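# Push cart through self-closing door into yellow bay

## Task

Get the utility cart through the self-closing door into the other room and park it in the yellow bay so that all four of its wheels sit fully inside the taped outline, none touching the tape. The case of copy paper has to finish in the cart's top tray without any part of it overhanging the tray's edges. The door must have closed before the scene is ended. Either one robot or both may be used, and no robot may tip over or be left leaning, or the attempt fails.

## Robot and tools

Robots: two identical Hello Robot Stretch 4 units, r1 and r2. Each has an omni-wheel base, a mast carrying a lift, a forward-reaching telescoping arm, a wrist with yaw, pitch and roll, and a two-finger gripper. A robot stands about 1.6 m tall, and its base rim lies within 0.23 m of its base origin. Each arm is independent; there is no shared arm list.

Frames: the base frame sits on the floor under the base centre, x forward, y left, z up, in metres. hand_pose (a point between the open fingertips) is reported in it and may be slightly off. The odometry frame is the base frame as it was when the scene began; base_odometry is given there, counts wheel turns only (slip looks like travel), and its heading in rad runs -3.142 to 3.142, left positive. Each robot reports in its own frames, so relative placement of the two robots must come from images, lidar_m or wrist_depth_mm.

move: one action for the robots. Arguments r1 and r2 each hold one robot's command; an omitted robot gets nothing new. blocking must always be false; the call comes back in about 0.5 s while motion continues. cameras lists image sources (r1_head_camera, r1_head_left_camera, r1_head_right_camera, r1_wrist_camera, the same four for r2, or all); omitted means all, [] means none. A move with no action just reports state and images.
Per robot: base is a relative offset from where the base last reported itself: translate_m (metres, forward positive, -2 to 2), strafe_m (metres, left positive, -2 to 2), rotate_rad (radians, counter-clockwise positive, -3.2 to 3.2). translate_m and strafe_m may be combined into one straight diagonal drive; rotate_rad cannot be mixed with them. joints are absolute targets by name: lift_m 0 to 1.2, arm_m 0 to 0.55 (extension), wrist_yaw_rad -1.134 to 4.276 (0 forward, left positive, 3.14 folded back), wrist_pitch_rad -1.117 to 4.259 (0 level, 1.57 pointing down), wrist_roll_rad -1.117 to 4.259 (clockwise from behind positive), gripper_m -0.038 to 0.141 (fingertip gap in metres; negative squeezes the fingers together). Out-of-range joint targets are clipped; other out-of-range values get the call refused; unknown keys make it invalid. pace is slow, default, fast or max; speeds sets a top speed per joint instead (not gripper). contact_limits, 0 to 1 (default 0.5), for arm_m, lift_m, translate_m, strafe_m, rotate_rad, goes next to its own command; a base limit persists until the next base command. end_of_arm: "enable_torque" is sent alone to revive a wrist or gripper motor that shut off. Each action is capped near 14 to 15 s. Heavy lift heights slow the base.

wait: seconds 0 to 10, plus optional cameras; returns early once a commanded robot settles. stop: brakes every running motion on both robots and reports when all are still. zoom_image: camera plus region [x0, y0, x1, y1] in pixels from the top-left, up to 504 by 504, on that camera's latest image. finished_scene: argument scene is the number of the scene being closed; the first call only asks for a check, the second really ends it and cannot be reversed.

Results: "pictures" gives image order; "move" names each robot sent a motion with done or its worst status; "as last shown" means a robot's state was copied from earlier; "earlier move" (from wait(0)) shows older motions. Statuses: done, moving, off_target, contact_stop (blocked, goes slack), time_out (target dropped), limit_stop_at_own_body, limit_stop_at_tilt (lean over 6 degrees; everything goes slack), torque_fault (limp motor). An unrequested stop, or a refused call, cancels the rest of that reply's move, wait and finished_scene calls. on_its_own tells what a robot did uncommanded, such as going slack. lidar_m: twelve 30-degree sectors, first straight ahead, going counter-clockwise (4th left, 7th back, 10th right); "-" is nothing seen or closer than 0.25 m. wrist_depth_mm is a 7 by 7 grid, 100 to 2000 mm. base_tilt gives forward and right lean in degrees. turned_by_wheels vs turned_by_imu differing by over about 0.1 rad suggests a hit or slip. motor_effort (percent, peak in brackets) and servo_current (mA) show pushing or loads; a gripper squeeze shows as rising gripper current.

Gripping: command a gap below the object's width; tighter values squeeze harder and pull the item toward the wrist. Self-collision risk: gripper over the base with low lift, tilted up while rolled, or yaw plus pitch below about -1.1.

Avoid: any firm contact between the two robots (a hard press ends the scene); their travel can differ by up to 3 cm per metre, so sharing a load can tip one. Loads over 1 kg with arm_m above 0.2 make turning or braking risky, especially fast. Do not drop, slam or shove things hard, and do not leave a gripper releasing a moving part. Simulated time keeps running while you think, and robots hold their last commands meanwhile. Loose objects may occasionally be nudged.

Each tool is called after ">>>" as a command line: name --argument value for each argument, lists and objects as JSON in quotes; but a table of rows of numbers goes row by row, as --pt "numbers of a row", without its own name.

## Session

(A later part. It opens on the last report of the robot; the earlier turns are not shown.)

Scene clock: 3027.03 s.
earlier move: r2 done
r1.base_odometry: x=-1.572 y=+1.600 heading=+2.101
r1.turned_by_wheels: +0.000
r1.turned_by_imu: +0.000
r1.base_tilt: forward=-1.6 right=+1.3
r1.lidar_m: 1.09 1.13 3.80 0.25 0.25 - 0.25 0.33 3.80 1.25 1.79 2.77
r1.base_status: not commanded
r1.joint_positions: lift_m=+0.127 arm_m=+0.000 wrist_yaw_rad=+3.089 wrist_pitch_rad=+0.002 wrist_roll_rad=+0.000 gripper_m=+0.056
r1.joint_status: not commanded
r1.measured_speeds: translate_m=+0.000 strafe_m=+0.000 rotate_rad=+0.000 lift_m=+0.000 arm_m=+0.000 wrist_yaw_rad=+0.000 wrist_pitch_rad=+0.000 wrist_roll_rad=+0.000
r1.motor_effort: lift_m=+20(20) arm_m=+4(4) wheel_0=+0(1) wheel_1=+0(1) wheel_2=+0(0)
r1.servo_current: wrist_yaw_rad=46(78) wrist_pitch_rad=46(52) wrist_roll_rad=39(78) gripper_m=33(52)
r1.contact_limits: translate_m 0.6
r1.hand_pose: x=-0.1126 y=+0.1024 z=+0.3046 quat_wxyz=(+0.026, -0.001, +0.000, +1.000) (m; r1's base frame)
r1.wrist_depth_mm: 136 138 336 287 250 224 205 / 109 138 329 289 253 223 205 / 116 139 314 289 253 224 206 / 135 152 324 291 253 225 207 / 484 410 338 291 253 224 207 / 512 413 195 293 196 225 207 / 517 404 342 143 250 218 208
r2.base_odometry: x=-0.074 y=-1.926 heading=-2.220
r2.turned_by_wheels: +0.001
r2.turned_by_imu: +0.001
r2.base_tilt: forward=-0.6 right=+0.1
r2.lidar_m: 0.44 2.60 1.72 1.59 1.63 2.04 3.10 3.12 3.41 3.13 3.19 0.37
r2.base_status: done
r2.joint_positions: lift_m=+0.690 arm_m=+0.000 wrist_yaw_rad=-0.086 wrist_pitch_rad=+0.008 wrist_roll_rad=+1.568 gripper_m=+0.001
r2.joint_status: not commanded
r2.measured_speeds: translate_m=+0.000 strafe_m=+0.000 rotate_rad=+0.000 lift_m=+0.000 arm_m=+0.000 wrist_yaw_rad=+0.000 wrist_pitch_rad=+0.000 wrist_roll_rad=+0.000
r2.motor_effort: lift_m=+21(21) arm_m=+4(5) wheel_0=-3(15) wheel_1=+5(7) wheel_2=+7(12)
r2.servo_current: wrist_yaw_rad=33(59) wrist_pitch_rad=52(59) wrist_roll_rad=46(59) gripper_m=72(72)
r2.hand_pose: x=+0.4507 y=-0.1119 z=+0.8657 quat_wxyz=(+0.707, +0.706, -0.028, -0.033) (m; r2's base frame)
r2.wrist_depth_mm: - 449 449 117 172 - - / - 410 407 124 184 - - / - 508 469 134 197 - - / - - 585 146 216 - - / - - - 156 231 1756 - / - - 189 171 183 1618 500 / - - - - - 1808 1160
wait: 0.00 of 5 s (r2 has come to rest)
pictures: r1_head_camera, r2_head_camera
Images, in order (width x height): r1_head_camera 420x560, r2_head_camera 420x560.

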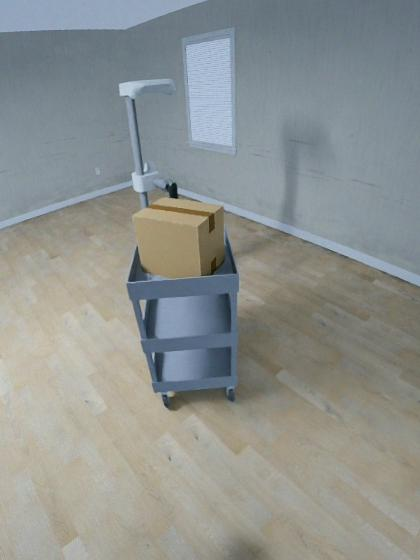

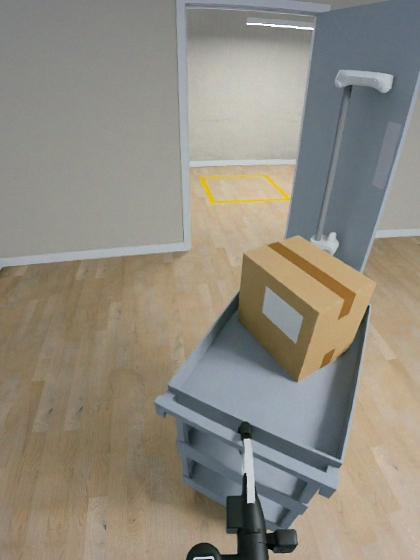

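>>> move --blocking false --cameras '[]' --r2 '{"base": {"translate_m": -0.384, "strafe_m": 0.25}, "pace": "slow"}'

>>> wait --seconds 6 --cameras '["r2_head_camera", "r1_head_camera"]'

Scene clock: 3102.37 s.
move: r2 moving
r1.base_odometry: x=-1.572 y=+1.600 heading=+2.101
r1.turned_by_wheels: +0.000
r1.turned_by_imu: +0.000
r1.base_tilt: forward=-1.6 right=+1.3
r1.lidar_m: 1.11 1.13 3.77 0.25 0.25 - 0.25 0.32 3.81 1.25 1.82 2.76
r1.base_status: not commanded
r1.joint_positions: lift_m=+0.127 arm_m=+0.000 wrist_yaw_rad=+3.089 wrist_pitch_rad=+0.002 wrist_roll_rad=+0.000 gripper_m=+0.056
r1.joint_status: not commanded
r1.measured_speeds: translate_m=+0.000 strafe_m=+0.000 rotate_rad=+0.000 lift_m=+0.000 arm_m=+0.000 wrist_yaw_rad=+0.000 wrist_pitch_rad=+0.000 wrist_roll_rad=+0.000
r1.motor_effort: lift_m=+20(20) arm_m=+4(4) wheel_0=+0(0) wheel_1=+0(0) wheel_2=+0(0)
r1.servo_current: wrist_yaw_rad=52(65) wrist_pitch_rad=46(52) wrist_roll_rad=52(59) gripper_m=46(46)
r1.contact_limits: translate_m 0.6
r1.hand_pose: x=-0.1126 y=+0.1024 z=+0.3046 quat_wxyz=(+0.026, -0.001, +0.000, +1.000) (m; r1's base frame)
r1.wrist_depth_mm: 136 138 336 289 251 223 205 / 109 138 329 290 251 224 206 / 116 139 315 289 252 224 206 / 135 152 325 290 253 224 207 / 488 413 342 291 253 225 207 / 512 410 194 293 197 224 206 / 517 402 343 143 250 216 208
r2.base_odometry: x=-0.061 y=-1.922 heading=-2.219
r2.turned_by_wheels: +0.001
r2.turned_by_imu: +0.001
r2.base_tilt: forward=-0.7 right=+0.1
r2.lidar_m: 0.44 2.58 1.74 1.57 1.60 2.04 3.09 3.13 3.41 3.14 3.22 0.37
r2.base_status: translate_m moving; strafe_m moving
r2.joint_positions: lift_m=+0.690 arm_m=+0.000 wrist_yaw_rad=-0.086 wrist_pitch_rad=+0.008 wrist_roll_rad=+1.568 gripper_m=+0.001
r2.joint_status: not commanded
r2.measured_speeds: translate_m=-0.046 strafe_m=+0.030 rotate_rad=-0.004 lift_m=+0.000 arm_m=+0.000 wrist_yaw_rad=+0.000 wrist_pitch_rad=+0.000 wrist_roll_rad=+0.000
r2.motor_effort: lift_m=+21(21) arm_m=+4(4) wheel_0=-10(11) wheel_1=+5(6) wheel_2=+11(12)
r2.servo_current: wrist_yaw_rad=46(52) wrist_pitch_rad=46(59) wrist_roll_rad=52(52) gripper_m=59(65)
r2.hand_pose: x=+0.4507 y=-0.1119 z=+0.8657 quat_wxyz=(+0.707, +0.706, -0.028, -0.033) (m; r2's base frame)
r2.wrist_depth_mm: - 445 449 117 172 - - / - 407 410 124 183 - - / - 508 469 134 196 - - / - - 591 146 217 - - / - - - 157 232 1808 - / - - 190 172 182 1537 500 / - - - - - 1808 1160
pictures: none
No camera images: "cameras" was empty.

Scene clock: 3107.63 s.
earlier move: r2 done
r1.base_odometry: x=-1.572 y=+1.600 heading=+2.101
r1.turned_by_wheels: +0.000
r1.turned_by_imu: +0.000
r1.base_tilt: forward=-1.5 right=+1.3
r1.lidar_m: 1.53 1.60 3.75 0.25 0.25 - 0.25 0.33 3.82 1.24 1.85 2.78
r1.base_status: not commanded
r1.joint_positions: lift_m=+0.127 arm_m=+0.000 wrist_yaw_rad=+3.089 wrist_pitch_rad=+0.002 wrist_roll_rad=+0.000 gripper_m=+0.056
r1.joint_status: not commanded
r1.measured_speeds: translate_m=+0.000 strafe_m=+0.000 rotate_rad=+0.000 lift_m=+0.000 arm_m=+0.000 wrist_yaw_rad=+0.000 wrist_pitch_rad=+0.000 wrist_roll_rad=+0.000
r1.motor_effort: lift_m=+20(20) arm_m=+4(4) wheel_0=+0(1) wheel_1=+0(0) wheel_2=+0(0)
r1.servo_current: wrist_yaw_rad=20(65) wrist_pitch_rad=46(52) wrist_roll_rad=39(85) gripper_m=39(52)
r1.contact_limits: translate_m 0.6
r1.hand_pose: x=-0.1126 y=+0.1024 z=+0.3046 quat_wxyz=(+0.026, -0.001, +0.000, +1.000) (m; r1's base frame)
r1.wrist_depth_mm: 135 138 334 286 251 222 205 / 109 138 332 289 252 224 206 / 116 139 315 290 253 224 206 / 135 152 322 289 252 224 207 / 488 413 342 290 254 224 208 / 512 415 194 291 196 224 207 / 517 404 343 144 251 216 207
r2.base_odometry: x=+0.357 y=-1.771 heading=-2.219
r2.turned_by_wheels: +0.000
r2.turned_by_imu: +0.001
r2.base_tilt: forward=-0.6 right=+0.0
r2.lidar_m: 0.43 2.11 1.43 1.30 1.32 1.70 2.72 2.81 3.55 3.44 3.48 0.34
r2.base_status: done
r2.joint_positions: lift_m=+0.690 arm_m=+0.000 wrist_yaw_rad=-0.086 wrist_pitch_rad=+0.008 wrist_roll_rad=+1.568 gripper_m=+0.001
r2.joint_status: not commanded
r2.measured_speeds: translate_m=+0.000 strafe_m=+0.000 rotate_rad=+0.000 lift_m=+0.000 arm_m=+0.000 wrist_yaw_rad=+0.000 wrist_pitch_rad=+0.000 wrist_roll_rad=+0.000
r2.motor_effort: lift_m=+21(21) arm_m=+4(5) wheel_0=-4(11) wheel_1=+5(7) wheel_2=+7(12)
r2.servo_current: wrist_yaw_rad=52(59) wrist_pitch_rad=52(59) wrist_roll_rad=39(59) gripper_m=65(72)
r2.hand_pose: x=+0.4507 y=-0.1119 z=+0.8657 quat_wxyz=(+0.707, +0.706, -0.028, -0.033) (m; r2's base frame)
r2.wrist_depth_mm: - 379 377 - 151 - - / - 404 407 104 166 - - / - - 521 112 183 - - / - - - 128 204 - - / - - - 148 230 1708 - / - - 190 165 184 1576 484 / - - - - 366 1366 415
wait: 5.27 of 6 s (r2 has come to rest)
pictures: r1_head_camera, r2_head_camera
Images, in order (width x height): r1_head_camera 420x560, r2_head_camera 420x560.

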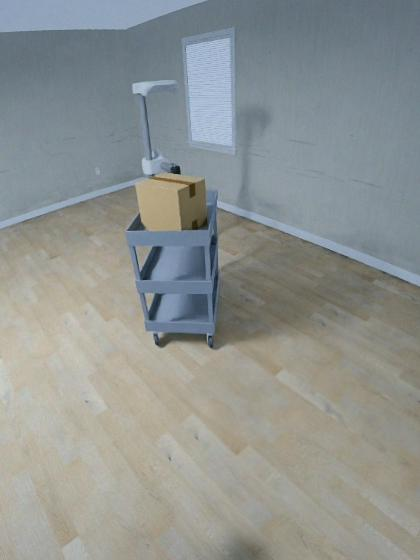

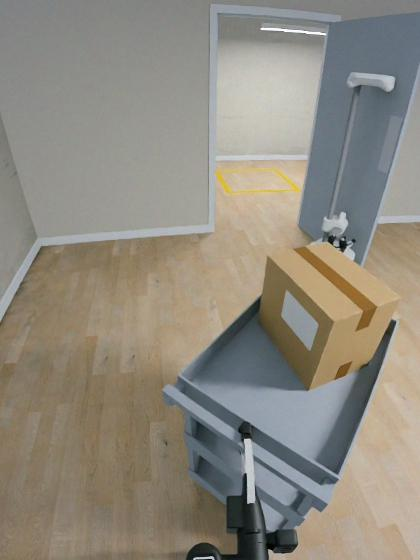

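>>> zoom_image --camera "r1_head_camera" --region '[120, 270, 240, 360]'

Scaled by 4.200 from the camera's 420x560 image, which has a finer 600x800 frame.

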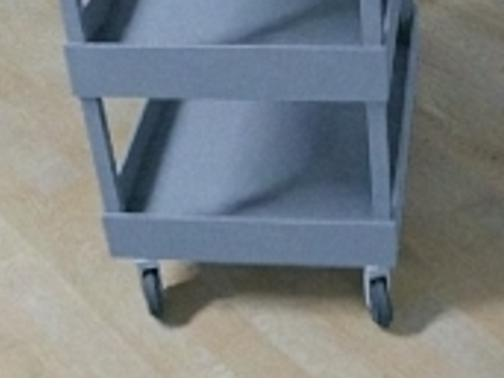

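>>> zoom_image --camera "r1_head_camera" --region '[140, 320, 230, 360]'

Scaled by 5.600 from the camera's 420x560 image, which has a finer 600x800 frame.

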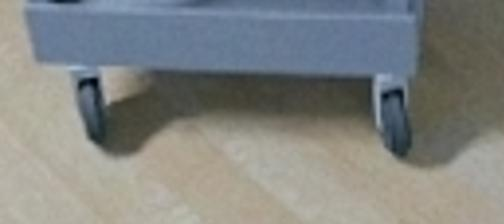

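>>> move --blocking false --cameras '[]' --r2 '{"base": {"translate_m": 0.181, "strafe_m": -0.085}, "pace": "slow"}'

>>> wait --seconds 4 --cameras '["r2_head_camera", "r1_head_camera"]'

Scene clock: 3186.90 s.
move: r2 moving
r1.base_odometry: x=-1.572 y=+1.600 heading=+2.101
r1.turned_by_wheels: +0.000
r1.turned_by_imu: +0.000
r1.base_tilt: forward=-1.6 right=+1.3
r1.lidar_m: 1.52 1.60 3.78 0.26 0.25 - 0.25 0.31 3.81 1.22 1.82 2.75
r1.base_status: not commanded
r1.joint_positions: lift_m=+0.127 arm_m=+0.000 wrist_yaw_rad=+3.089 wrist_pitch_rad=+0.002 wrist_roll_rad=+0.000 gripper_m=+0.056
r1.joint_status: not commanded
r1.measured_speeds: translate_m=+0.000 strafe_m=+0.000 rotate_rad=+0.000 lift_m=+0.000 arm_m=+0.000 wrist_yaw_rad=+0.000 wrist_pitch_rad=+0.000 wrist_roll_rad=+0.000
r1.motor_effort: lift_m=+20(20) arm_m=+4(4) wheel_0=+0(0) wheel_1=+0(0) wheel_2=+0(0)
r1.servo_current: wrist_yaw_rad=39(65) wrist_pitch_rad=46(46) wrist_roll_rad=46(52) gripper_m=39(46)
r1.contact_limits: translate_m 0.6
r1.hand_pose: x=-0.1126 y=+0.1024 z=+0.3046 quat_wxyz=(+0.026, -0.001, +0.000, +1.000) (m; r1's base frame)
r1.wrist_depth_mm: 136 138 336 287 251 223 205 / 109 138 330 287 252 224 206 / 116 138 315 289 254 224 206 / 135 153 324 290 253 224 206 / 484 410 340 290 254 225 207 / 512 413 195 293 196 225 207 / 517 402 343 143 249 217 206
r2.base_odometry: x=+0.345 y=-1.777 heading=-2.219
r2.turned_by_wheels: +0.000
r2.turned_by_imu: +0.001
r2.base_tilt: forward=-0.7 right=+0.1
r2.lidar_m: 0.44 2.12 1.43 1.32 1.33 1.71 2.76 2.80 3.54 3.43 3.49 0.32
r2.base_status: translate_m moving; strafe_m moving
r2.joint_positions: lift_m=+0.690 arm_m=+0.000 wrist_yaw_rad=-0.086 wrist_pitch_rad=+0.008 wrist_roll_rad=+1.568 gripper_m=+0.001
r2.joint_status: not commanded
r2.measured_speeds: translate_m=+0.049 strafe_m=-0.024 rotate_rad=-0.001 lift_m=+0.000 arm_m=+0.000 wrist_yaw_rad=+0.000 wrist_pitch_rad=+0.000 wrist_roll_rad=+0.000
r2.motor_effort: lift_m=+21(21) arm_m=+4(5) wheel_0=+9(14) wheel_1=+5(7) wheel_2=-9(10)
r2.servo_current: wrist_yaw_rad=52(59) wrist_pitch_rad=52(52) wrist_roll_rad=52(59) gripper_m=59(65)
r2.hand_pose: x=+0.4507 y=-0.1119 z=+0.8657 quat_wxyz=(+0.707, +0.706, -0.028, -0.033) (m; r2's base frame)
r2.wrist_depth_mm: - 377 377 - 151 - - / - 402 407 105 166 - - / - - 521 112 183 - - / - - - 130 204 - - / - - - 147 229 1708 - / - - 189 165 184 1661 484 / - - - - 368 1397 418
pictures: none
No camera images: "cameras" was empty.

Scene clock: 3189.60 s.
earlier move: r2 done
r1.base_odometry: x=-1.572 y=+1.600 heading=+2.101
r1.turned_by_wheels: +0.000
r1.turned_by_imu: +0.000
r1.base_tilt: forward=-1.6 right=+1.3
r1.lidar_m: 1.32 1.39 3.75 0.25 0.25 - 0.25 0.31 3.81 1.26 1.82 2.75
r1.base_status: not commanded
r1.joint_positions: lift_m=+0.127 arm_m=+0.000 wrist_yaw_rad=+3.089 wrist_pitch_rad=+0.002 wrist_roll_rad=+0.000 gripper_m=+0.056
r1.joint_status: not commanded
r1.measured_speeds: translate_m=+0.000 strafe_m=+0.000 rotate_rad=+0.000 lift_m=+0.000 arm_m=+0.000 wrist_yaw_rad=+0.000 wrist_pitch_rad=+0.000 wrist_roll_rad=+0.000
r1.motor_effort: lift_m=+20(20) arm_m=+4(4) wheel_0=+0(1) wheel_1=+0(1) wheel_2=+0(0)
r1.servo_current: wrist_yaw_rad=59(78) wrist_pitch_rad=39(52) wrist_roll_rad=26(65) gripper_m=46(52)
r1.contact_limits: translate_m 0.6
r1.hand_pose: x=-0.1126 y=+0.1024 z=+0.3046 quat_wxyz=(+0.026, -0.001, +0.000, +1.000) (m; r1's base frame)
r1.wrist_depth_mm: 136 138 336 287 251 223 204 / 109 138 330 289 252 223 206 / 116 139 314 289 253 224 207 / 135 153 325 289 253 225 206 / 488 415 338 291 253 224 206 / 512 415 194 293 197 226 208 / 517 404 343 144 252 218 208
r2.base_odometry: x=+0.180 y=-1.864 heading=-2.218
r2.turned_by_wheels: +0.000
r2.turned_by_imu: +0.001
r2.base_tilt: forward=-0.7 right=+0.0
r2.lidar_m: 0.44 2.30 1.52 1.41 1.44 1.78 2.92 2.97 3.58 3.33 3.38 0.35
r2.base_status: done
r2.joint_positions: lift_m=+0.690 arm_m=+0.000 wrist_yaw_rad=-0.086 wrist_pitch_rad=+0.008 wrist_roll_rad=+1.568 gripper_m=+0.001
r2.joint_status: not commanded
r2.measured_speeds: translate_m=+0.000 strafe_m=+0.000 rotate_rad=+0.000 lift_m=+0.000 arm_m=+0.000 wrist_yaw_rad=+0.000 wrist_pitch_rad=+0.000 wrist_roll_rad=+0.000
r2.motor_effort: lift_m=+21(21) arm_m=+4(5) wheel_0=+9(14) wheel_1=+5(7) wheel_2=-4(12)
r2.servo_current: wrist_yaw_rad=39(59) wrist_pitch_rad=52(59) wrist_roll_rad=52(65) gripper_m=65(65)
r2.hand_pose: x=+0.4507 y=-0.1119 z=+0.8657 quat_wxyz=(+0.707, +0.706, -0.028, -0.033) (m; r2's base frame)
r2.wrist_depth_mm: - 392 392 - 154 - - / - 399 404 106 167 - - / - - 508 115 185 - - / - - - 130 204 - - / - - - 148 228 1661 - / - - 190 165 184 1576 477 / - - - - - 1708 1182
wait: 2.70 of 4 s (r2 has come to rest)
pictures: r1_head_camera, r2_head_camera
Images, in order (width x height): r1_head_camera 420x560, r2_head_camera 420x560.

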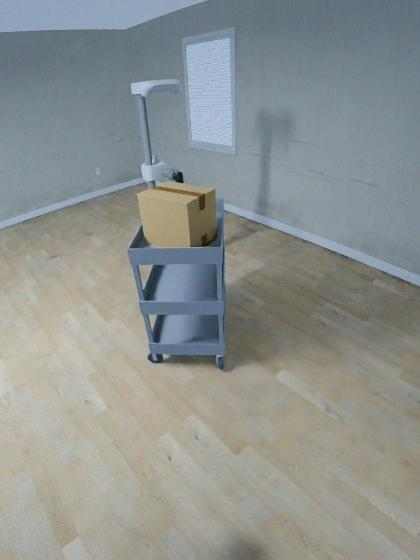

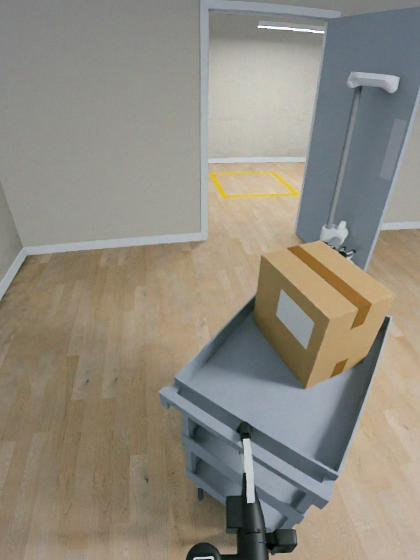

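>>> zoom_image --camera "r1_head_camera" --region '[130, 330, 250, 380]'

Scaled by 4.200 from the camera's 420x560 image, which has a finer 600x800 frame.

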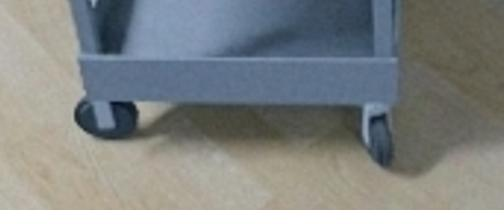

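>>> move --blocking false --cameras '[]' --r2 '{"base": {"translate_m": 0.17, "strafe_m": -0.068}, "pace": "slow"}'

>>> wait --seconds 4 --cameras '["r2_head_camera", "r1_head_camera"]'

>>> zoom_image --camera "r1_head_camera" --region '[130, 330, 250, 410]'

Scene clock: 3210.87 s.
move: r2 moving
r1.base_odometry: x=-1.572 y=+1.600 heading=+2.101
r1.turned_by_wheels: +0.000
r1.turned_by_imu: +0.000
r1.base_tilt: forward=-1.6 right=+1.3
r1.lidar_m: 1.33 1.39 3.77 0.25 0.25 - 0.25 0.32 3.80 1.24 1.81 2.76
r1.base_status: not commanded
r1.joint_positions: lift_m=+0.127 arm_m=+0.000 wrist_yaw_rad=+3.089 wrist_pitch_rad=+0.002 wrist_roll_rad=+0.000 gripper_m=+0.056
r1.joint_status: not commanded
r1.measured_speeds: translate_m=+0.000 strafe_m=+0.000 rotate_rad=+0.000 lift_m=+0.000 arm_m=+0.000 wrist_yaw_rad=+0.000 wrist_pitch_rad=+0.000 wrist_roll_rad=+0.000
r1.motor_effort: lift_m=+20(20) arm_m=+4(4) wheel_0=+0(1) wheel_1=+0(0) wheel_2=+0(0)
r1.servo_current: wrist_yaw_rad=39(59) wrist_pitch_rad=39(46) wrist_roll_rad=52(65) gripper_m=39(46)
r1.contact_limits: translate_m 0.6
r1.hand_pose: x=-0.1126 y=+0.1024 z=+0.3046 quat_wxyz=(+0.026, -0.001, +0.000, +1.000) (m; r1's base frame)
r1.wrist_depth_mm: 136 138 336 287 252 222 205 / 109 138 329 290 252 224 205 / 116 139 315 289 254 224 206 / 135 153 322 291 253 224 207 / 488 410 342 290 254 225 208 / 512 415 195 293 196 225 207 / 512 404 343 143 251 218 207
r2.base_odometry: x=+0.169 y=-1.871 heading=-2.218
r2.turned_by_wheels: +0.001
r2.turned_by_imu: +0.001
r2.base_tilt: forward=-0.7 right=+0.1
r2.lidar_m: 0.45 2.31 1.53 1.41 1.43 1.80 2.92 2.96 3.58 3.33 3.38 0.35
r2.base_status: translate_m moving; strafe_m moving
r2.joint_positions: lift_m=+0.690 arm_m=+0.000 wrist_yaw_rad=-0.085 wrist_pitch_rad=+0.008 wrist_roll_rad=+1.568 gripper_m=+0.001
r2.joint_status: not commanded
r2.measured_speeds: translate_m=+0.049 strafe_m=-0.019 rotate_rad=+0.003 lift_m=+0.000 arm_m=+0.000 wrist_yaw_rad=+0.000 wrist_pitch_rad=+0.000 wrist_roll_rad=+0.000
r2.motor_effort: lift_m=+21(21) arm_m=+4(5) wheel_0=+11(13) wheel_1=+5(6) wheel_2=-10(10)
r2.servo_current: wrist_yaw_rad=46(59) wrist_pitch_rad=46(52) wrist_roll_rad=46(52) gripper_m=59(72)
r2.hand_pose: x=+0.4507 y=-0.1117 z=+0.8657 quat_wxyz=(+0.707, +0.706, -0.027, -0.033) (m; r2's base frame)
r2.wrist_depth_mm: - 389 387 - 153 - - / - 399 402 105 167 - - / - - 508 113 183 - - / - - - 128 203 - - / - - - 146 228 1708 - / - - 191 163 181 1576 480 / - - - - - 1661 1138
pictures: none
No camera images: "cameras" was empty.

Scene clock: 3213.40 s.
earlier move: r2 done
r1.base_odometry: x=-1.572 y=+1.600 heading=+2.101
r1.turned_by_wheels: +0.000
r1.turned_by_imu: +0.000
r1.base_tilt: forward=-1.6 right=+1.3
r1.lidar_m: 1.17 1.22 3.77 0.25 0.25 - 0.25 0.34 3.82 1.24 1.82 2.75
r1.base_status: not commanded
r1.joint_positions: lift_m=+0.127 arm_m=+0.000 wrist_yaw_rad=+3.089 wrist_pitch_rad=+0.002 wrist_roll_rad=+0.000 gripper_m=+0.056
r1.joint_status: not commanded
r1.measured_speeds: translate_m=+0.000 strafe_m=+0.000 rotate_rad=+0.000 lift_m=+0.000 arm_m=+0.000 wrist_yaw_rad=+0.000 wrist_pitch_rad=+0.000 wrist_roll_rad=+0.000
r1.motor_effort: lift_m=+20(20) arm_m=+4(4) wheel_0=+0(1) wheel_1=+0(0) wheel_2=+0(0)
r1.servo_current: wrist_yaw_rad=59(72) wrist_pitch_rad=33(52) wrist_roll_rad=46(78) gripper_m=39(52)
r1.contact_limits: translate_m 0.6
r1.hand_pose: x=-0.1126 y=+0.1024 z=+0.3046 quat_wxyz=(+0.026, -0.001, +0.000, +1.000) (m; r1's base frame)
r1.wrist_depth_mm: 135 138 334 289 251 221 204 / 109 138 329 287 253 223 206 / 116 139 315 289 252 223 207 / 135 153 324 289 253 224 206 / 492 413 340 291 254 225 206 / 512 418 195 291 197 224 207 / 517 404 342 143 250 218 208
r2.base_odometry: x=+0.024 y=-1.959 heading=-2.218
r2.turned_by_wheels: +0.000
r2.turned_by_imu: +0.001
r2.base_tilt: forward=-0.6 right=+0.1
r2.lidar_m: 0.46 2.40 1.65 1.47 1.51 1.94 3.06 3.13 3.52 3.25 3.30 0.35
r2.base_status: done
r2.joint_positions: lift_m=+0.690 arm_m=+0.000 wrist_yaw_rad=-0.085 wrist_pitch_rad=+0.008 wrist_roll_rad=+1.568 gripper_m=+0.001
r2.joint_status: not commanded
r2.measured_speeds: translate_m=+0.000 strafe_m=+0.000 rotate_rad=+0.000 lift_m=+0.000 arm_m=+0.000 wrist_yaw_rad=+0.000 wrist_pitch_rad=+0.000 wrist_roll_rad=+0.000
r2.motor_effort: lift_m=+21(21) arm_m=+4(5) wheel_0=+7(15) wheel_1=+5(7) wheel_2=-4(10)
r2.servo_current: wrist_yaw_rad=39(59) wrist_pitch_rad=52(59) wrist_roll_rad=39(59) gripper_m=65(72)
r2.hand_pose: x=+0.4508 y=-0.1115 z=+0.8657 quat_wxyz=(+0.707, +0.706, -0.027, -0.033) (m; r2's base frame)
r2.wrist_depth_mm: - 394 392 102 155 - - / - 399 402 107 169 - - / - - 504 116 186 - - / - - - 130 204 - - / - - - 148 229 1661 - / - - 190 165 183 1576 480 / - - - - - 1863 1160
wait: 2.53 of 4 s (r2 has come to rest)
pictures: r1_head_camera, r2_head_camera
Images, in order (width x height): r1_head_camera 420x560, r2_head_camera 420x560.

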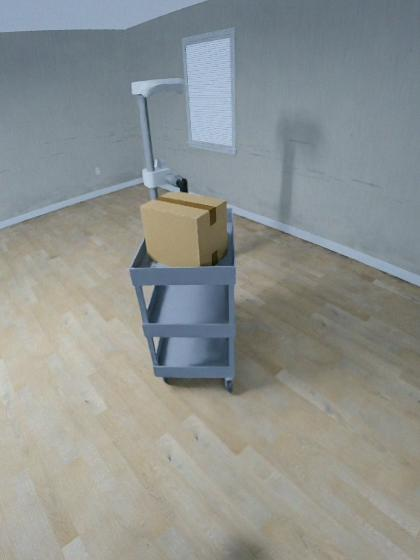

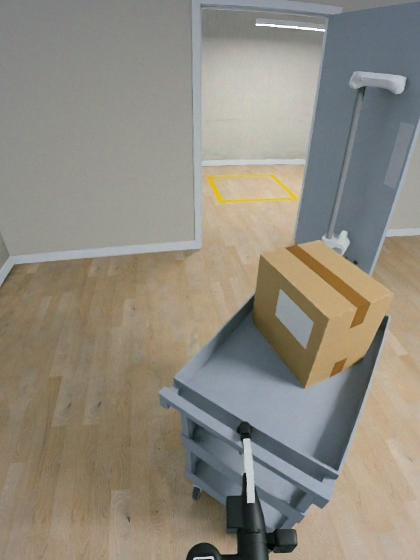

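Scaled by 4.200 from the camera's 420x560 image, which has a finer 600x800 frame.

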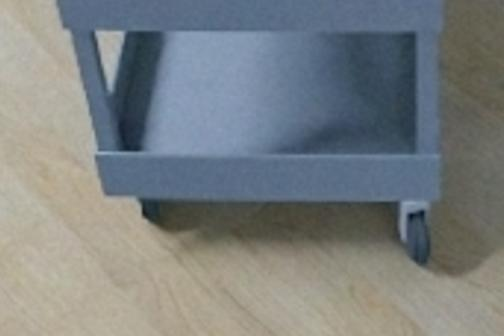

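>>> move --blocking false --cameras '[]' --r2 '{"base": {"translate_m": -0.09, "strafe_m": -0.191}, "pace": "slow"}'

>>> wait --seconds 5 --cameras '[]'

>>> move --blocking false --cameras '[]' --r2 '{"base": {"translate_m": -0.025, "strafe_m": -0.205}, "pace": "slow"}'

>>> wait --seconds 5 --cameras '["r1_head_camera", "r2_head_camera"]'

>>> zoom_image --camera "r1_head_camera" --region '[130, 330, 250, 410]'

Scene clock: 3256.63 s.
move: r2 moving
r1.base_odometry: x=-1.572 y=+1.600 heading=+2.101
r1.turned_by_wheels: +0.000
r1.turned_by_imu: +0.000
r1.base_tilt: forward=-1.6 right=+1.3
r1.lidar_m: 1.17 1.20 3.74 0.25 0.25 - 0.25 0.31 3.81 1.25 1.83 2.77
r1.base_status: not commanded
r1.joint_positions: lift_m=+0.127 arm_m=+0.000 wrist_yaw_rad=+3.089 wrist_pitch_rad=+0.002 wrist_roll_rad=+0.000 gripper_m=+0.056
r1.joint_status: not commanded
r1.measured_speeds: translate_m=+0.000 strafe_m=+0.000 rotate_rad=+0.000 lift_m=+0.000 arm_m=+0.000 wrist_yaw_rad=+0.000 wrist_pitch_rad=+0.000 wrist_roll_rad=+0.000
r1.motor_effort: lift_m=+20(20) arm_m=+4(4) wheel_0=+0(0) wheel_1=+0(0) wheel_2=+0(0)
r1.servo_current: wrist_yaw_rad=46(59) wrist_pitch_rad=46(46) wrist_roll_rad=52(52) gripper_m=39(46)
r1.contact_limits: translate_m 0.6
r1.hand_pose: x=-0.1126 y=+0.1024 z=+0.3046 quat_wxyz=(+0.026, -0.001, +0.000, +1.000) (m; r1's base frame)
r1.wrist_depth_mm: 136 138 334 286 250 222 204 / 109 138 327 287 252 224 206 / 116 138 317 289 251 224 206 / 135 152 324 290 253 224 207 / 488 410 342 291 253 225 207 / 512 410 195 291 196 226 208 / 517 407 345 143 250 217 207
r2.base_odometry: x=+0.018 y=-1.948 heading=-2.217
r2.turned_by_wheels: +0.001
r2.turned_by_imu: +0.001
r2.base_tilt: forward=-0.7 right=+0.0
r2.lidar_m: 0.45 2.45 1.64 1.49 1.54 1.95 3.08 3.12 3.49 3.24 3.29 0.35
r2.base_status: translate_m moving; strafe_m moving
r2.joint_positions: lift_m=+0.690 arm_m=+0.000 wrist_yaw_rad=-0.084 wrist_pitch_rad=+0.008 wrist_roll_rad=+1.568 gripper_m=+0.001
r2.joint_status: not commanded
r2.measured_speeds: translate_m=-0.020 strafe_m=-0.044 rotate_rad=-0.001 lift_m=+0.000 arm_m=+0.000 wrist_yaw_rad=+0.000 wrist_pitch_rad=+0.000 wrist_roll_rad=+0.000
r2.motor_effort: lift_m=+21(21) arm_m=+4(5) wheel_0=+8(10) wheel_1=-7(7) wheel_2=+9(9)
r2.servo_current: wrist_yaw_rad=39(59) wrist_pitch_rad=52(52) wrist_roll_rad=52(52) gripper_m=59(65)
r2.hand_pose: x=+0.4509 y=-0.1113 z=+0.8657 quat_wxyz=(+0.707, +0.706, -0.027, -0.032) (m; r2's base frame)
r2.wrist_depth_mm: - 399 397 102 156 - - / - 392 399 108 169 - - / - - 500 116 185 - - / - - - 131 204 - - / - - - 148 228 1661 - / - - 191 165 183 1537 480 / - - - - - 1808 436
pictures: none
No camera images: "cameras" was empty.

Scene clock: 3259.53 s.
earlier move: r2 done
r1.base_odometry: x=-1.572 y=+1.600 heading=+2.101
r1.turned_by_wheels: +0.000
r1.turned_by_imu: +0.000
r1.base_tilt: forward=-1.5 right=+1.3
r1.lidar_m: 1.15 1.14 3.77 0.25 0.25 - 0.25 0.34 3.81 1.26 1.81 2.77
r1.base_status: not commanded
r1.joint_positions: lift_m=+0.127 arm_m=+0.000 wrist_yaw_rad=+3.089 wrist_pitch_rad=+0.002 wrist_roll_rad=+0.000 gripper_m=+0.056
r1.joint_status: not commanded
r1.measured_speeds: translate_m=+0.000 strafe_m=+0.000 rotate_rad=+0.000 lift_m=+0.000 arm_m=+0.000 wrist_yaw_rad=+0.000 wrist_pitch_rad=+0.000 wrist_roll_rad=+0.000
r1.motor_effort: lift_m=+20(20) arm_m=+4(4) wheel_0=+0(1) wheel_1=+0(0) wheel_2=+0(0)
r1.servo_current: wrist_yaw_rad=52(65) wrist_pitch_rad=39(52) wrist_roll_rad=39(72) gripper_m=46(46)
r1.contact_limits: translate_m 0.6
r1.hand_pose: x=-0.1126 y=+0.1024 z=+0.3046 quat_wxyz=(+0.026, -0.001, +0.000, +1.000) (m; r1's base frame)
r1.wrist_depth_mm: 136 138 336 289 252 223 204 / 109 138 330 289 252 224 205 / 116 138 314 289 252 224 206 / 135 153 322 290 252 224 207 / 492 413 342 291 253 224 208 / 512 413 195 293 197 225 208 / 517 402 342 144 251 217 207
r2.base_odometry: x=-0.075 y=-1.772 heading=-2.217
r2.turned_by_wheels: +0.000
r2.turned_by_imu: +0.000
r2.base_tilt: forward=-0.6 right=+0.0
r2.lidar_m: 0.41 0.50 1.81 1.67 1.71 2.16 2.95 3.01 3.34 3.05 3.12 0.42
r2.base_status: done
r2.joint_positions: lift_m=+0.690 arm_m=+0.000 wrist_yaw_rad=-0.084 wrist_pitch_rad=+0.008 wrist_roll_rad=+1.568 gripper_m=+0.001
r2.joint_status: not commanded
r2.measured_speeds: translate_m=+0.000 strafe_m=+0.000 rotate_rad=+0.000 lift_m=+0.000 arm_m=+0.000 wrist_yaw_rad=+0.000 wrist_pitch_rad=+0.000 wrist_roll_rad=+0.000
r2.motor_effort: lift_m=+21(21) arm_m=+4(5) wheel_0=+4(12) wheel_1=-4(9) wheel_2=+8(11)
r2.servo_current: wrist_yaw_rad=46(59) wrist_pitch_rad=46(59) wrist_roll_rad=52(59) gripper_m=59(65)
r2.hand_pose: x=+0.4509 y=-0.1113 z=+0.8657 quat_wxyz=(+0.707, +0.706, -0.027, -0.032) (m; r2's base frame)
r2.wrist_depth_mm: - - - 147 203 1430 - / - - 525 152 210 - - / - 469 449 157 218 820 - / - - 496 165 226 - - / - - 580 172 236 - - / - - 190 176 183 - - / - - - - - 1808 496
wait: 2.90 of 5 s (r2 has come to rest)
pictures: none
No camera images: "cameras" was empty.

Scene clock: 3260.03 s.
move: r2 moving
r1.base_odometry: x=-1.572 y=+1.600 heading=+2.101
r1.turned_by_wheels: +0.000
r1.turned_by_imu: +0.000
r1.base_tilt: forward=-1.5 right=+1.3
r1.lidar_m: 1.15 1.15 3.78 0.25 0.25 - 0.25 0.32 3.81 1.22 1.81 2.76
r1.base_status: not commanded
r1.joint_positions: lift_m=+0.127 arm_m=+0.000 wrist_yaw_rad=+3.089 wrist_pitch_rad=+0.002 wrist_roll_rad=+0.000 gripper_m=+0.056
r1.joint_status: not commanded
r1.measured_speeds: translate_m=+0.000 strafe_m=+0.000 rotate_rad=+0.000 lift_m=+0.000 arm_m=+0.000 wrist_yaw_rad=+0.000 wrist_pitch_rad=+0.000 wrist_roll_rad=+0.000
r1.motor_effort: lift_m=+20(20) arm_m=+4(4) wheel_0=+0(0) wheel_1=+0(0) wheel_2=+0(0)
r1.servo_current: wrist_yaw_rad=59(72) wrist_pitch_rad=39(52) wrist_roll_rad=59(59) gripper_m=39(46)
r1.contact_limits: translate_m 0.6
r1.hand_pose: x=-0.1126 y=+0.1024 z=+0.3046 quat_wxyz=(+0.026, -0.001, +0.000, +1.000) (m; r1's base frame)
r1.wrist_depth_mm: 136 138 336 286 250 223 205 / 109 138 327 287 251 224 206 / 116 139 314 289 253 224 206 / 135 153 322 290 254 224 208 / 488 410 342 290 253 224 207 / 512 418 195 293 197 225 208 / 521 404 343 143 250 217 208
r2.base_odometry: x=-0.084 y=-1.763 heading=-2.216
r2.turned_by_wheels: +0.001
r2.turned_by_imu: +0.001
r2.base_tilt: forward=-0.7 right=+0.0
r2.lidar_m: 0.41 0.48 1.86 1.69 1.75 2.15 2.96 3.01 3.30 3.06 3.12 0.41
r2.base_status: translate_m moving; strafe_m moving
r2.joint_positions: lift_m=+0.690 arm_m=+0.000 wrist_yaw_rad=-0.084 wrist_pitch_rad=+0.008 wrist_roll_rad=+1.568 gripper_m=+0.001
r2.joint_status: not commanded
r2.measured_speeds: translate_m=-0.007 strafe_m=-0.052 rotate_rad=+0.000 lift_m=+0.000 arm_m=+0.000 wrist_yaw_rad=+0.000 wrist_pitch_rad=+0.000 wrist_roll_rad=+0.000
r2.motor_effort: lift_m=+21(21) arm_m=+4(4) wheel_0=+8(11) wheel_1=-7(9) wheel_2=+8(10)
r2.servo_current: wrist_yaw_rad=46(52) wrist_pitch_rad=46(52) wrist_roll_rad=52(59) gripper_m=65(65)
r2.hand_pose: x=+0.4509 y=-0.1113 z=+0.8657 quat_wxyz=(+0.707, +0.706, -0.027, -0.032) (m; r2's base frame)
r2.wrist_depth_mm: - - - 148 204 1537 - / - - 539 153 211 - - / - 477 449 158 218 820 - / - - 484 166 226 809 - / - - 580 172 234 - - / - - 191 176 182 - - / - - - - - 1808 500
pictures: none
No camera images: "cameras" was empty.

Scene clock: 3262.80 s.
earlier move: r2 done
r1.base_odometry: x=-1.572 y=+1.600 heading=+2.101
r1.turned_by_wheels: +0.000
r1.turned_by_imu: +0.000
r1.base_tilt: forward=-1.5 right=+1.3
r1.lidar_m: 1.11 1.09 3.78 0.25 0.25 - 0.25 0.32 3.82 1.24 1.83 2.76
r1.base_status: not commanded
r1.joint_positions: lift_m=+0.127 arm_m=+0.000 wrist_yaw_rad=+3.089 wrist_pitch_rad=+0.002 wrist_roll_rad=+0.000 gripper_m=+0.056
r1.joint_status: not commanded
r1.measured_speeds: translate_m=+0.000 strafe_m=+0.000 rotate_rad=+0.000 lift_m=+0.000 arm_m=+0.000 wrist_yaw_rad=+0.000 wrist_pitch_rad=+0.000 wrist_roll_rad=+0.000
r1.motor_effort: lift_m=+20(20) arm_m=+4(4) wheel_0=+0(1) wheel_1=+0(0) wheel_2=+0(0)
r1.servo_current: wrist_yaw_rad=39(78) wrist_pitch_rad=46(52) wrist_roll_rad=46(65) gripper_m=39(46)
r1.contact_limits: translate_m 0.6
r1.hand_pose: x=-0.1126 y=+0.1024 z=+0.3046 quat_wxyz=(+0.026, -0.001, +0.000, +1.000) (m; r1's base frame)
r1.wrist_depth_mm: 136 138 338 287 249 222 205 / 109 138 327 289 251 223 206 / 116 139 314 289 254 224 206 / 135 152 324 293 253 224 206 / 492 410 342 291 253 225 208 / 512 413 194 293 196 225 207 / 517 402 343 144 251 218 208
r2.base_odometry: x=-0.223 y=-1.629 heading=-2.216
r2.turned_by_wheels: +0.000
r2.turned_by_imu: +0.000
r2.base_tilt: forward=-0.6 right=+0.1
r2.lidar_m: 0.38 0.40 2.04 1.87 1.90 2.36 2.93 2.96 3.09 2.85 2.90 0.43
r2.base_status: done
r2.joint_positions: lift_m=+0.690 arm_m=+0.000 wrist_yaw_rad=-0.084 wrist_pitch_rad=+0.008 wrist_roll_rad=+1.568 gripper_m=+0.001
r2.joint_status: not commanded
r2.measured_speeds: translate_m=+0.000 strafe_m=+0.000 rotate_rad=+0.000 lift_m=+0.000 arm_m=+0.000 wrist_yaw_rad=+0.000 wrist_pitch_rad=+0.000 wrist_roll_rad=+0.000
r2.motor_effort: lift_m=+21(21) arm_m=+4(5) wheel_0=+6(12) wheel_1=-4(9) wheel_2=+6(10)
r2.servo_current: wrist_yaw_rad=46(65) wrist_pitch_rad=52(59) wrist_roll_rad=52(65) gripper_m=65(72)
r2.hand_pose: x=+0.4509 y=-0.1113 z=+0.8657 quat_wxyz=(+0.707, +0.706, -0.027, -0.032) (m; r2's base frame)
r2.wrist_depth_mm: - - - 187 252 1366 1042 / - - - 186 248 1537 1098 / - - - 183 244 759 - / - - 488 181 242 842 - / - - 484 180 239 831 - / - - 512 177 182 - - / - - 580 - 235 - -
wait: 2.77 of 5 s (r2 has come to rest)
pictures: r1_head_camera, r2_head_camera
Images, in order (width x height): r1_head_camera 420x560, r2_head_camera 420x560.

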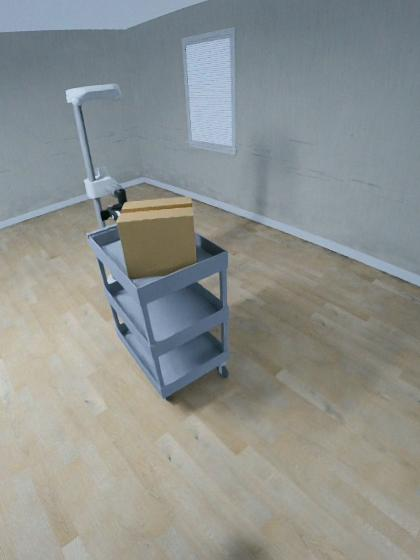

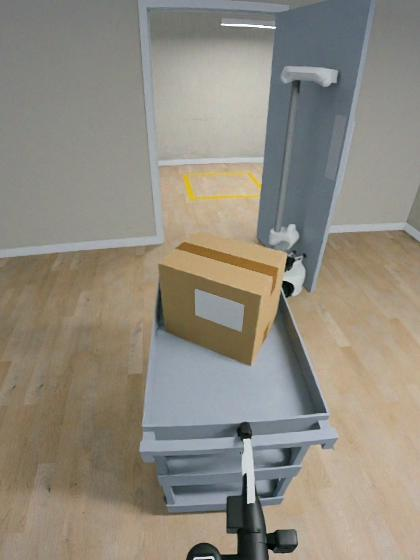

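Scaled by 4.200 from the camera's 420x560 image, which has a finer 600x800 frame.

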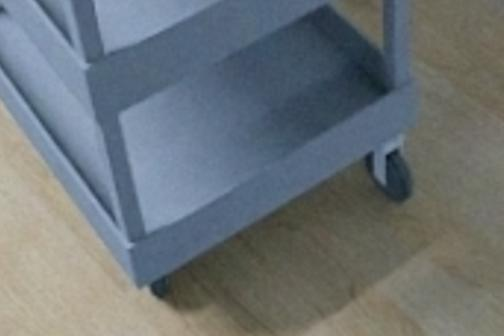

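>>> move --blocking false --cameras '[]' --r2 '{"base": {"translate_m": 0.04, "strafe_m": -0.2}, "pace": "slow"}'

>>> wait --seconds 5 --cameras '["r1_head_camera", "r2_head_camera"]'

>>> zoom_image --camera "r1_head_camera" --region '[130, 330, 250, 410]'

Scene clock: 3285.67 s.
move: r2 moving
r1.base_odometry: x=-1.572 y=+1.600 heading=+2.101
r1.turned_by_wheels: +0.000
r1.turned_by_imu: +0.000
r1.base_tilt: forward=-1.5 right=+1.3
r1.lidar_m: 1.11 1.09 3.77 0.25 0.25 - 0.25 0.34 3.81 1.23 1.84 2.76
r1.base_status: not commanded
r1.joint_positions: lift_m=+0.127 arm_m=+0.000 wrist_yaw_rad=+3.089 wrist_pitch_rad=+0.002 wrist_roll_rad=+0.000 gripper_m=+0.056
r1.joint_status: not commanded
r1.measured_speeds: translate_m=+0.000 strafe_m=+0.000 rotate_rad=+0.000 lift_m=+0.000 arm_m=+0.000 wrist_yaw_rad=+0.000 wrist_pitch_rad=+0.000 wrist_roll_rad=+0.000
r1.motor_effort: lift_m=+20(20) arm_m=+4(4) wheel_0=-1(1) wheel_1=+0(0) wheel_2=+0(0)
r1.servo_current: wrist_yaw_rad=72(72) wrist_pitch_rad=39(46) wrist_roll_rad=39(59) gripper_m=39(46)
r1.contact_limits: translate_m 0.6
r1.hand_pose: x=-0.1126 y=+0.1024 z=+0.3046 quat_wxyz=(+0.026, -0.001, +0.000, +1.000) (m; r1's base frame)
r1.wrist_depth_mm: 136 138 338 289 251 222 205 / 109 138 329 287 252 224 205 / 116 139 314 289 253 223 206 / 135 153 324 289 254 224 206 / 488 410 340 289 254 224 207 / 512 413 195 291 197 224 207 / 521 404 343 143 250 217 207
r2.base_odometry: x=-0.235 y=-1.623 heading=-2.217
r2.turned_by_wheels: +0.000
r2.turned_by_imu: +0.000
r2.base_tilt: forward=-0.7 right=+0.1
r2.lidar_m: 0.38 0.38 2.04 1.89 1.94 2.37 2.92 2.97 3.07 2.86 2.89 0.45
r2.base_status: translate_m moving; strafe_m moving
r2.joint_positions: lift_m=+0.690 arm_m=+0.000 wrist_yaw_rad=-0.084 wrist_pitch_rad=+0.008 wrist_roll_rad=+1.568 gripper_m=+0.001
r2.joint_status: not commanded
r2.measured_speeds: translate_m=+0.010 strafe_m=-0.050 rotate_rad=+0.001 lift_m=+0.000 arm_m=+0.000 wrist_yaw_rad=+0.000 wrist_pitch_rad=+0.000 wrist_roll_rad=+0.000
r2.motor_effort: lift_m=+21(21) arm_m=+4(5) wheel_0=+10(12) wheel_1=-6(8) wheel_2=-8(8)
r2.servo_current: wrist_yaw_rad=52(65) wrist_pitch_rad=46(52) wrist_roll_rad=46(59) gripper_m=59(65)
r2.hand_pose: x=+0.4509 y=-0.1113 z=+0.8657 quat_wxyz=(+0.707, +0.706, -0.027, -0.032) (m; r2's base frame)
r2.wrist_depth_mm: - - - 190 254 1366 287 / - - - 187 250 1618 1098 / - - - 185 246 699 - / - - 496 182 242 854 - / - - 484 180 239 831 - / - - 504 178 183 - - / - - 564 - 235 - -
pictures: none
No camera images: "cameras" was empty.

Scene clock: 3288.43 s.
earlier move: r2 done
r1.base_odometry: x=-1.572 y=+1.600 heading=+2.101
r1.turned_by_wheels: +0.000
r1.turned_by_imu: +0.000
r1.base_tilt: forward=-1.6 right=+1.3
r1.lidar_m: 1.06 1.03 3.76 0.25 0.25 - 0.25 0.35 3.81 1.25 1.79 2.78
r1.base_status: not commanded
r1.joint_positions: lift_m=+0.127 arm_m=+0.000 wrist_yaw_rad=+3.089 wrist_pitch_rad=+0.002 wrist_roll_rad=+0.000 gripper_m=+0.056
r1.joint_status: not commanded
r1.measured_speeds: translate_m=+0.000 strafe_m=+0.000 rotate_rad=+0.000 lift_m=+0.000 arm_m=+0.000 wrist_yaw_rad=+0.000 wrist_pitch_rad=+0.000 wrist_roll_rad=+0.000
r1.motor_effort: lift_m=+20(20) arm_m=+4(4) wheel_0=+0(1) wheel_1=+0(1) wheel_2=+0(0)
r1.servo_current: wrist_yaw_rad=52(72) wrist_pitch_rad=46(52) wrist_roll_rad=59(65) gripper_m=46(46)
r1.contact_limits: translate_m 0.6
r1.hand_pose: x=-0.1126 y=+0.1024 z=+0.3046 quat_wxyz=(+0.026, -0.001, +0.000, +1.000) (m; r1's base frame)
r1.wrist_depth_mm: 136 138 336 287 251 222 205 / 109 138 330 289 251 224 206 / 116 139 315 289 252 224 206 / 135 153 325 287 253 225 206 / 488 407 342 291 253 224 207 / 508 415 195 293 196 225 207 / 512 407 345 144 249 218 207
r2.base_odometry: x=-0.407 y=-1.540 heading=-2.217
r2.turned_by_wheels: +0.000
r2.turned_by_imu: +0.000
r2.base_tilt: forward=-0.7 right=+0.0
r2.lidar_m: 0.33 0.36 2.26 2.08 2.13 2.69 2.92 2.98 2.87 2.65 2.73 0.46
r2.base_status: done
r2.joint_positions: lift_m=+0.690 arm_m=+0.000 wrist_yaw_rad=-0.085 wrist_pitch_rad=+0.008 wrist_roll_rad=+1.568 gripper_m=+0.001
r2.joint_status: not commanded
r2.measured_speeds: translate_m=+0.000 strafe_m=+0.000 rotate_rad=+0.000 lift_m=+0.000 arm_m=+0.000 wrist_yaw_rad=+0.000 wrist_pitch_rad=+0.000 wrist_roll_rad=+0.000
r2.motor_effort: lift_m=+21(21) arm_m=+4(5) wheel_0=+4(12) wheel_1=-3(8) wheel_2=-8(10)
r2.servo_current: wrist_yaw_rad=46(65) wrist_pitch_rad=46(59) wrist_roll_rad=52(59) gripper_m=65(72)
r2.hand_pose: x=+0.4508 y=-0.1117 z=+0.8657 quat_wxyz=(+0.707, +0.706, -0.027, -0.033) (m; r2's base frame)
r2.wrist_depth_mm: - - - 252 - 1537 1138 / - - - 227 303 325 327 / - - - 213 281 1661 500 / - - - 200 260 788 - / - - 530 186 243 831 - / - 466 189 177 182 - - / - - 473 - 222 - -
wait: 2.77 of 5 s (r2 has come to rest)
pictures: r1_head_camera, r2_head_camera
Images, in order (width x height): r1_head_camera 420x560, r2_head_camera 420x560.

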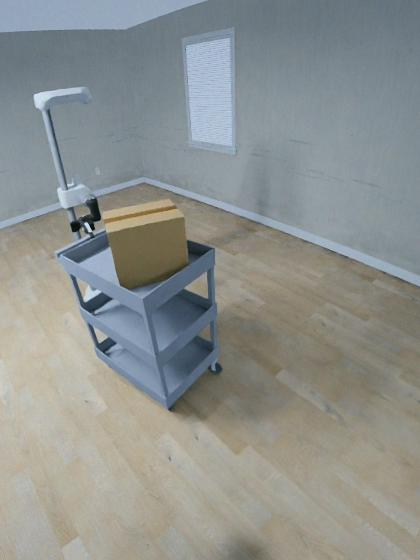

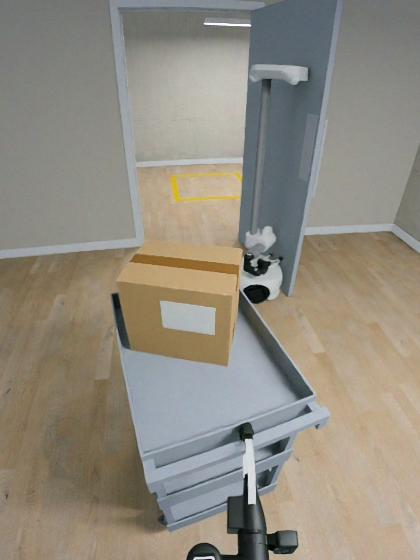

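Scaled by 4.200 from the camera's 420x560 image, which has a finer 600x800 frame.

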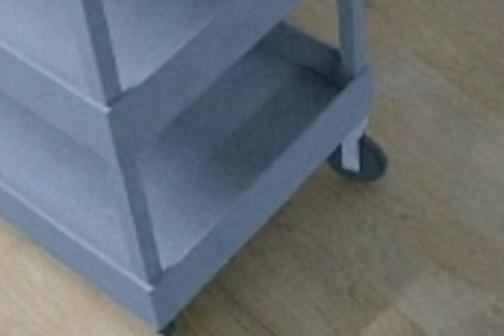

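>>> move --blocking false --cameras '[]' --r2 '{"base": {"translate_m": 0.193, "strafe_m": 0.052}, "pace": "slow"}'

>>> wait --seconds 5 --cameras '["r1_head_camera", "r2_head_camera"]'

>>> zoom_image --camera "r1_head_camera" --region '[130, 350, 250, 450]'

Scene clock: 3305.03 s.
move: r2 moving
r1.base_odometry: x=-1.572 y=+1.600 heading=+2.101
r1.turned_by_wheels: +0.000
r1.turned_by_imu: +0.000
r1.base_tilt: forward=-1.6 right=+1.3
r1.lidar_m: 1.07 1.02 3.74 0.25 0.25 - 0.25 0.33 3.83 1.25 1.79 2.77
r1.base_status: not commanded
r1.joint_positions: lift_m=+0.127 arm_m=+0.000 wrist_yaw_rad=+3.089 wrist_pitch_rad=+0.002 wrist_roll_rad=+0.000 gripper_m=+0.056
r1.joint_status: not commanded
r1.measured_speeds: translate_m=+0.000 strafe_m=+0.000 rotate_rad=+0.000 lift_m=+0.000 arm_m=+0.000 wrist_yaw_rad=+0.000 wrist_pitch_rad=+0.000 wrist_roll_rad=+0.000
r1.motor_effort: lift_m=+20(20) arm_m=+4(4) wheel_0=+0(1) wheel_1=+0(0) wheel_2=+0(0)
r1.servo_current: wrist_yaw_rad=39(65) wrist_pitch_rad=46(46) wrist_roll_rad=52(59) gripper_m=33(46)
r1.contact_limits: translate_m 0.6
r1.hand_pose: x=-0.1126 y=+0.1024 z=+0.3046 quat_wxyz=(+0.026, -0.001, +0.000, +1.000) (m; r1's base frame)
r1.wrist_depth_mm: 136 138 336 286 251 222 205 / 109 138 329 289 252 222 206 / 116 139 314 289 253 224 206 / 135 152 325 290 253 225 207 / 492 413 342 291 255 224 208 / 512 415 195 291 196 224 207 / 517 404 342 143 250 217 207
r2.base_odometry: x=-0.412 y=-1.552 heading=-2.217
r2.turned_by_wheels: +0.000
r2.turned_by_imu: +0.000
r2.base_tilt: forward=-0.7 right=+0.1
r2.lidar_m: 0.34 0.31 2.26 2.09 2.09 2.70 2.95 3.00 2.88 2.66 2.70 0.46
r2.base_status: translate_m moving; strafe_m moving
r2.joint_positions: lift_m=+0.690 arm_m=+0.000 wrist_yaw_rad=-0.091 wrist_pitch_rad=+0.008 wrist_roll_rad=+1.568 gripper_m=+0.001
r2.joint_status: not commanded
r2.measured_speeds: translate_m=+0.049 strafe_m=+0.012 rotate_rad=+0.001 lift_m=+0.000 arm_m=+0.000 wrist_yaw_rad=-0.007 wrist_pitch_rad=+0.000 wrist_roll_rad=+0.000
r2.motor_effort: lift_m=+21(21) arm_m=+4(5) wheel_0=+3(7) wheel_1=+7(9) wheel_2=-14(15)
r2.servo_current: wrist_yaw_rad=52(59) wrist_pitch_rad=52(52) wrist_roll_rad=46(59) gripper_m=65(65)
r2.hand_pose: x=+0.4501 y=-0.1132 z=+0.8657 quat_wxyz=(+0.707, +0.706, -0.029, -0.035) (m; r2's base frame)
r2.wrist_depth_mm: - - - 254 - 1618 1138 / - - - 229 306 325 325 / - - - 210 281 1618 496 / - - - 198 259 1661 - / - - 549 187 245 831 - / - 462 189 174 184 - - / - - 466 - 221 - -
pictures: none
No camera images: "cameras" was empty.

Scene clock: 3307.77 s.
earlier move: r2 done
r1.base_odometry: x=-1.572 y=+1.600 heading=+2.101
r1.turned_by_wheels: +0.000
r1.turned_by_imu: +0.000
r1.base_tilt: forward=-1.6 right=+1.3
r1.lidar_m: 0.83 0.87 3.78 0.25 0.25 - 0.25 0.31 3.80 1.24 1.80 2.76
r1.base_status: not commanded
r1.joint_positions: lift_m=+0.127 arm_m=+0.000 wrist_yaw_rad=+3.089 wrist_pitch_rad=+0.002 wrist_roll_rad=+0.000 gripper_m=+0.056
r1.joint_status: not commanded
r1.measured_speeds: translate_m=+0.000 strafe_m=+0.000 rotate_rad=+0.000 lift_m=+0.000 arm_m=+0.000 wrist_yaw_rad=+0.000 wrist_pitch_rad=+0.000 wrist_roll_rad=+0.000
r1.motor_effort: lift_m=+20(20) arm_m=+4(4) wheel_0=+0(1) wheel_1=+0(0) wheel_2=+0(0)
r1.servo_current: wrist_yaw_rad=46(72) wrist_pitch_rad=39(52) wrist_roll_rad=52(72) gripper_m=46(46)
r1.contact_limits: translate_m 0.6
r1.hand_pose: x=-0.1126 y=+0.1024 z=+0.3046 quat_wxyz=(+0.026, -0.001, +0.000, +1.000) (m; r1's base frame)
r1.wrist_depth_mm: 136 138 334 287 251 223 205 / 109 138 329 287 252 223 206 / 116 139 315 287 252 224 206 / 135 153 322 290 252 224 207 / 492 410 338 291 254 226 206 / 512 413 195 293 196 225 206 / 512 402 345 143 250 219 208
r2.base_odometry: x=-0.481 y=-1.726 heading=-2.217
r2.turned_by_wheels: +0.000
r2.turned_by_imu: +0.000
r2.base_tilt: forward=-0.6 right=+0.1
r2.lidar_m: 0.34 0.36 2.24 2.03 2.10 2.64 3.14 3.18 2.88 2.70 2.74 0.45
r2.base_status: done
r2.joint_positions: lift_m=+0.690 arm_m=+0.000 wrist_yaw_rad=-0.092 wrist_pitch_rad=+0.008 wrist_roll_rad=+1.568 gripper_m=+0.001
r2.joint_status: not commanded
r2.measured_speeds: translate_m=+0.000 strafe_m=+0.000 rotate_rad=+0.000 lift_m=+0.000 arm_m=+0.000 wrist_yaw_rad=+0.000 wrist_pitch_rad=+0.000 wrist_roll_rad=+0.000
r2.motor_effort: lift_m=+21(21) arm_m=+4(5) wheel_0=+1(8) wheel_1=+4(9) wheel_2=-6(15)
r2.servo_current: wrist_yaw_rad=52(59) wrist_pitch_rad=52(59) wrist_roll_rad=39(65) gripper_m=59(72)
r2.hand_pose: x=+0.4500 y=-0.1135 z=+0.8657 quat_wxyz=(+0.707, +0.706, -0.030, -0.035) (m; r2's base frame)
r2.wrist_depth_mm: - - - 229 301 1336 1042 / - - 1661 216 285 1430 424 / - - - 205 271 1537 504 / - - - 195 256 820 - / - - 469 186 243 831 - / - - 190 176 183 - - / - - 488 - 224 - -
wait: 2.73 of 5 s (r2 has come to rest)
pictures: r1_head_camera, r2_head_camera
Images, in order (width x height): r1_head_camera 420x560, r2_head_camera 420x560.

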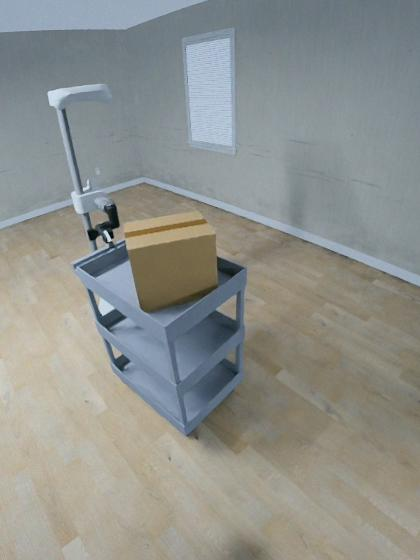

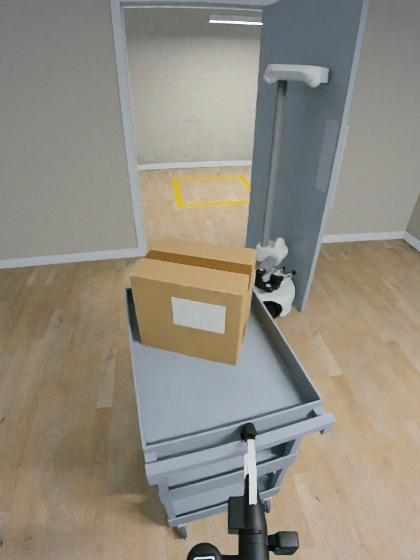

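Scaled by 4.200 from the camera's 420x560 image, which has a finer 600x800 frame.

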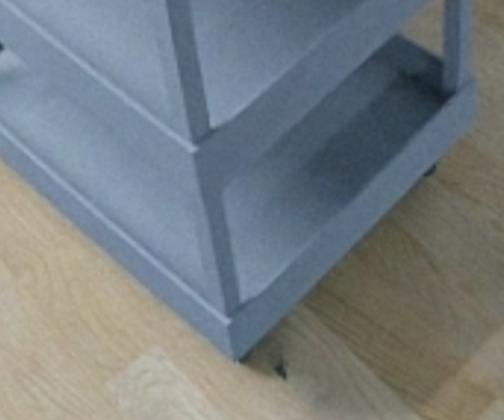

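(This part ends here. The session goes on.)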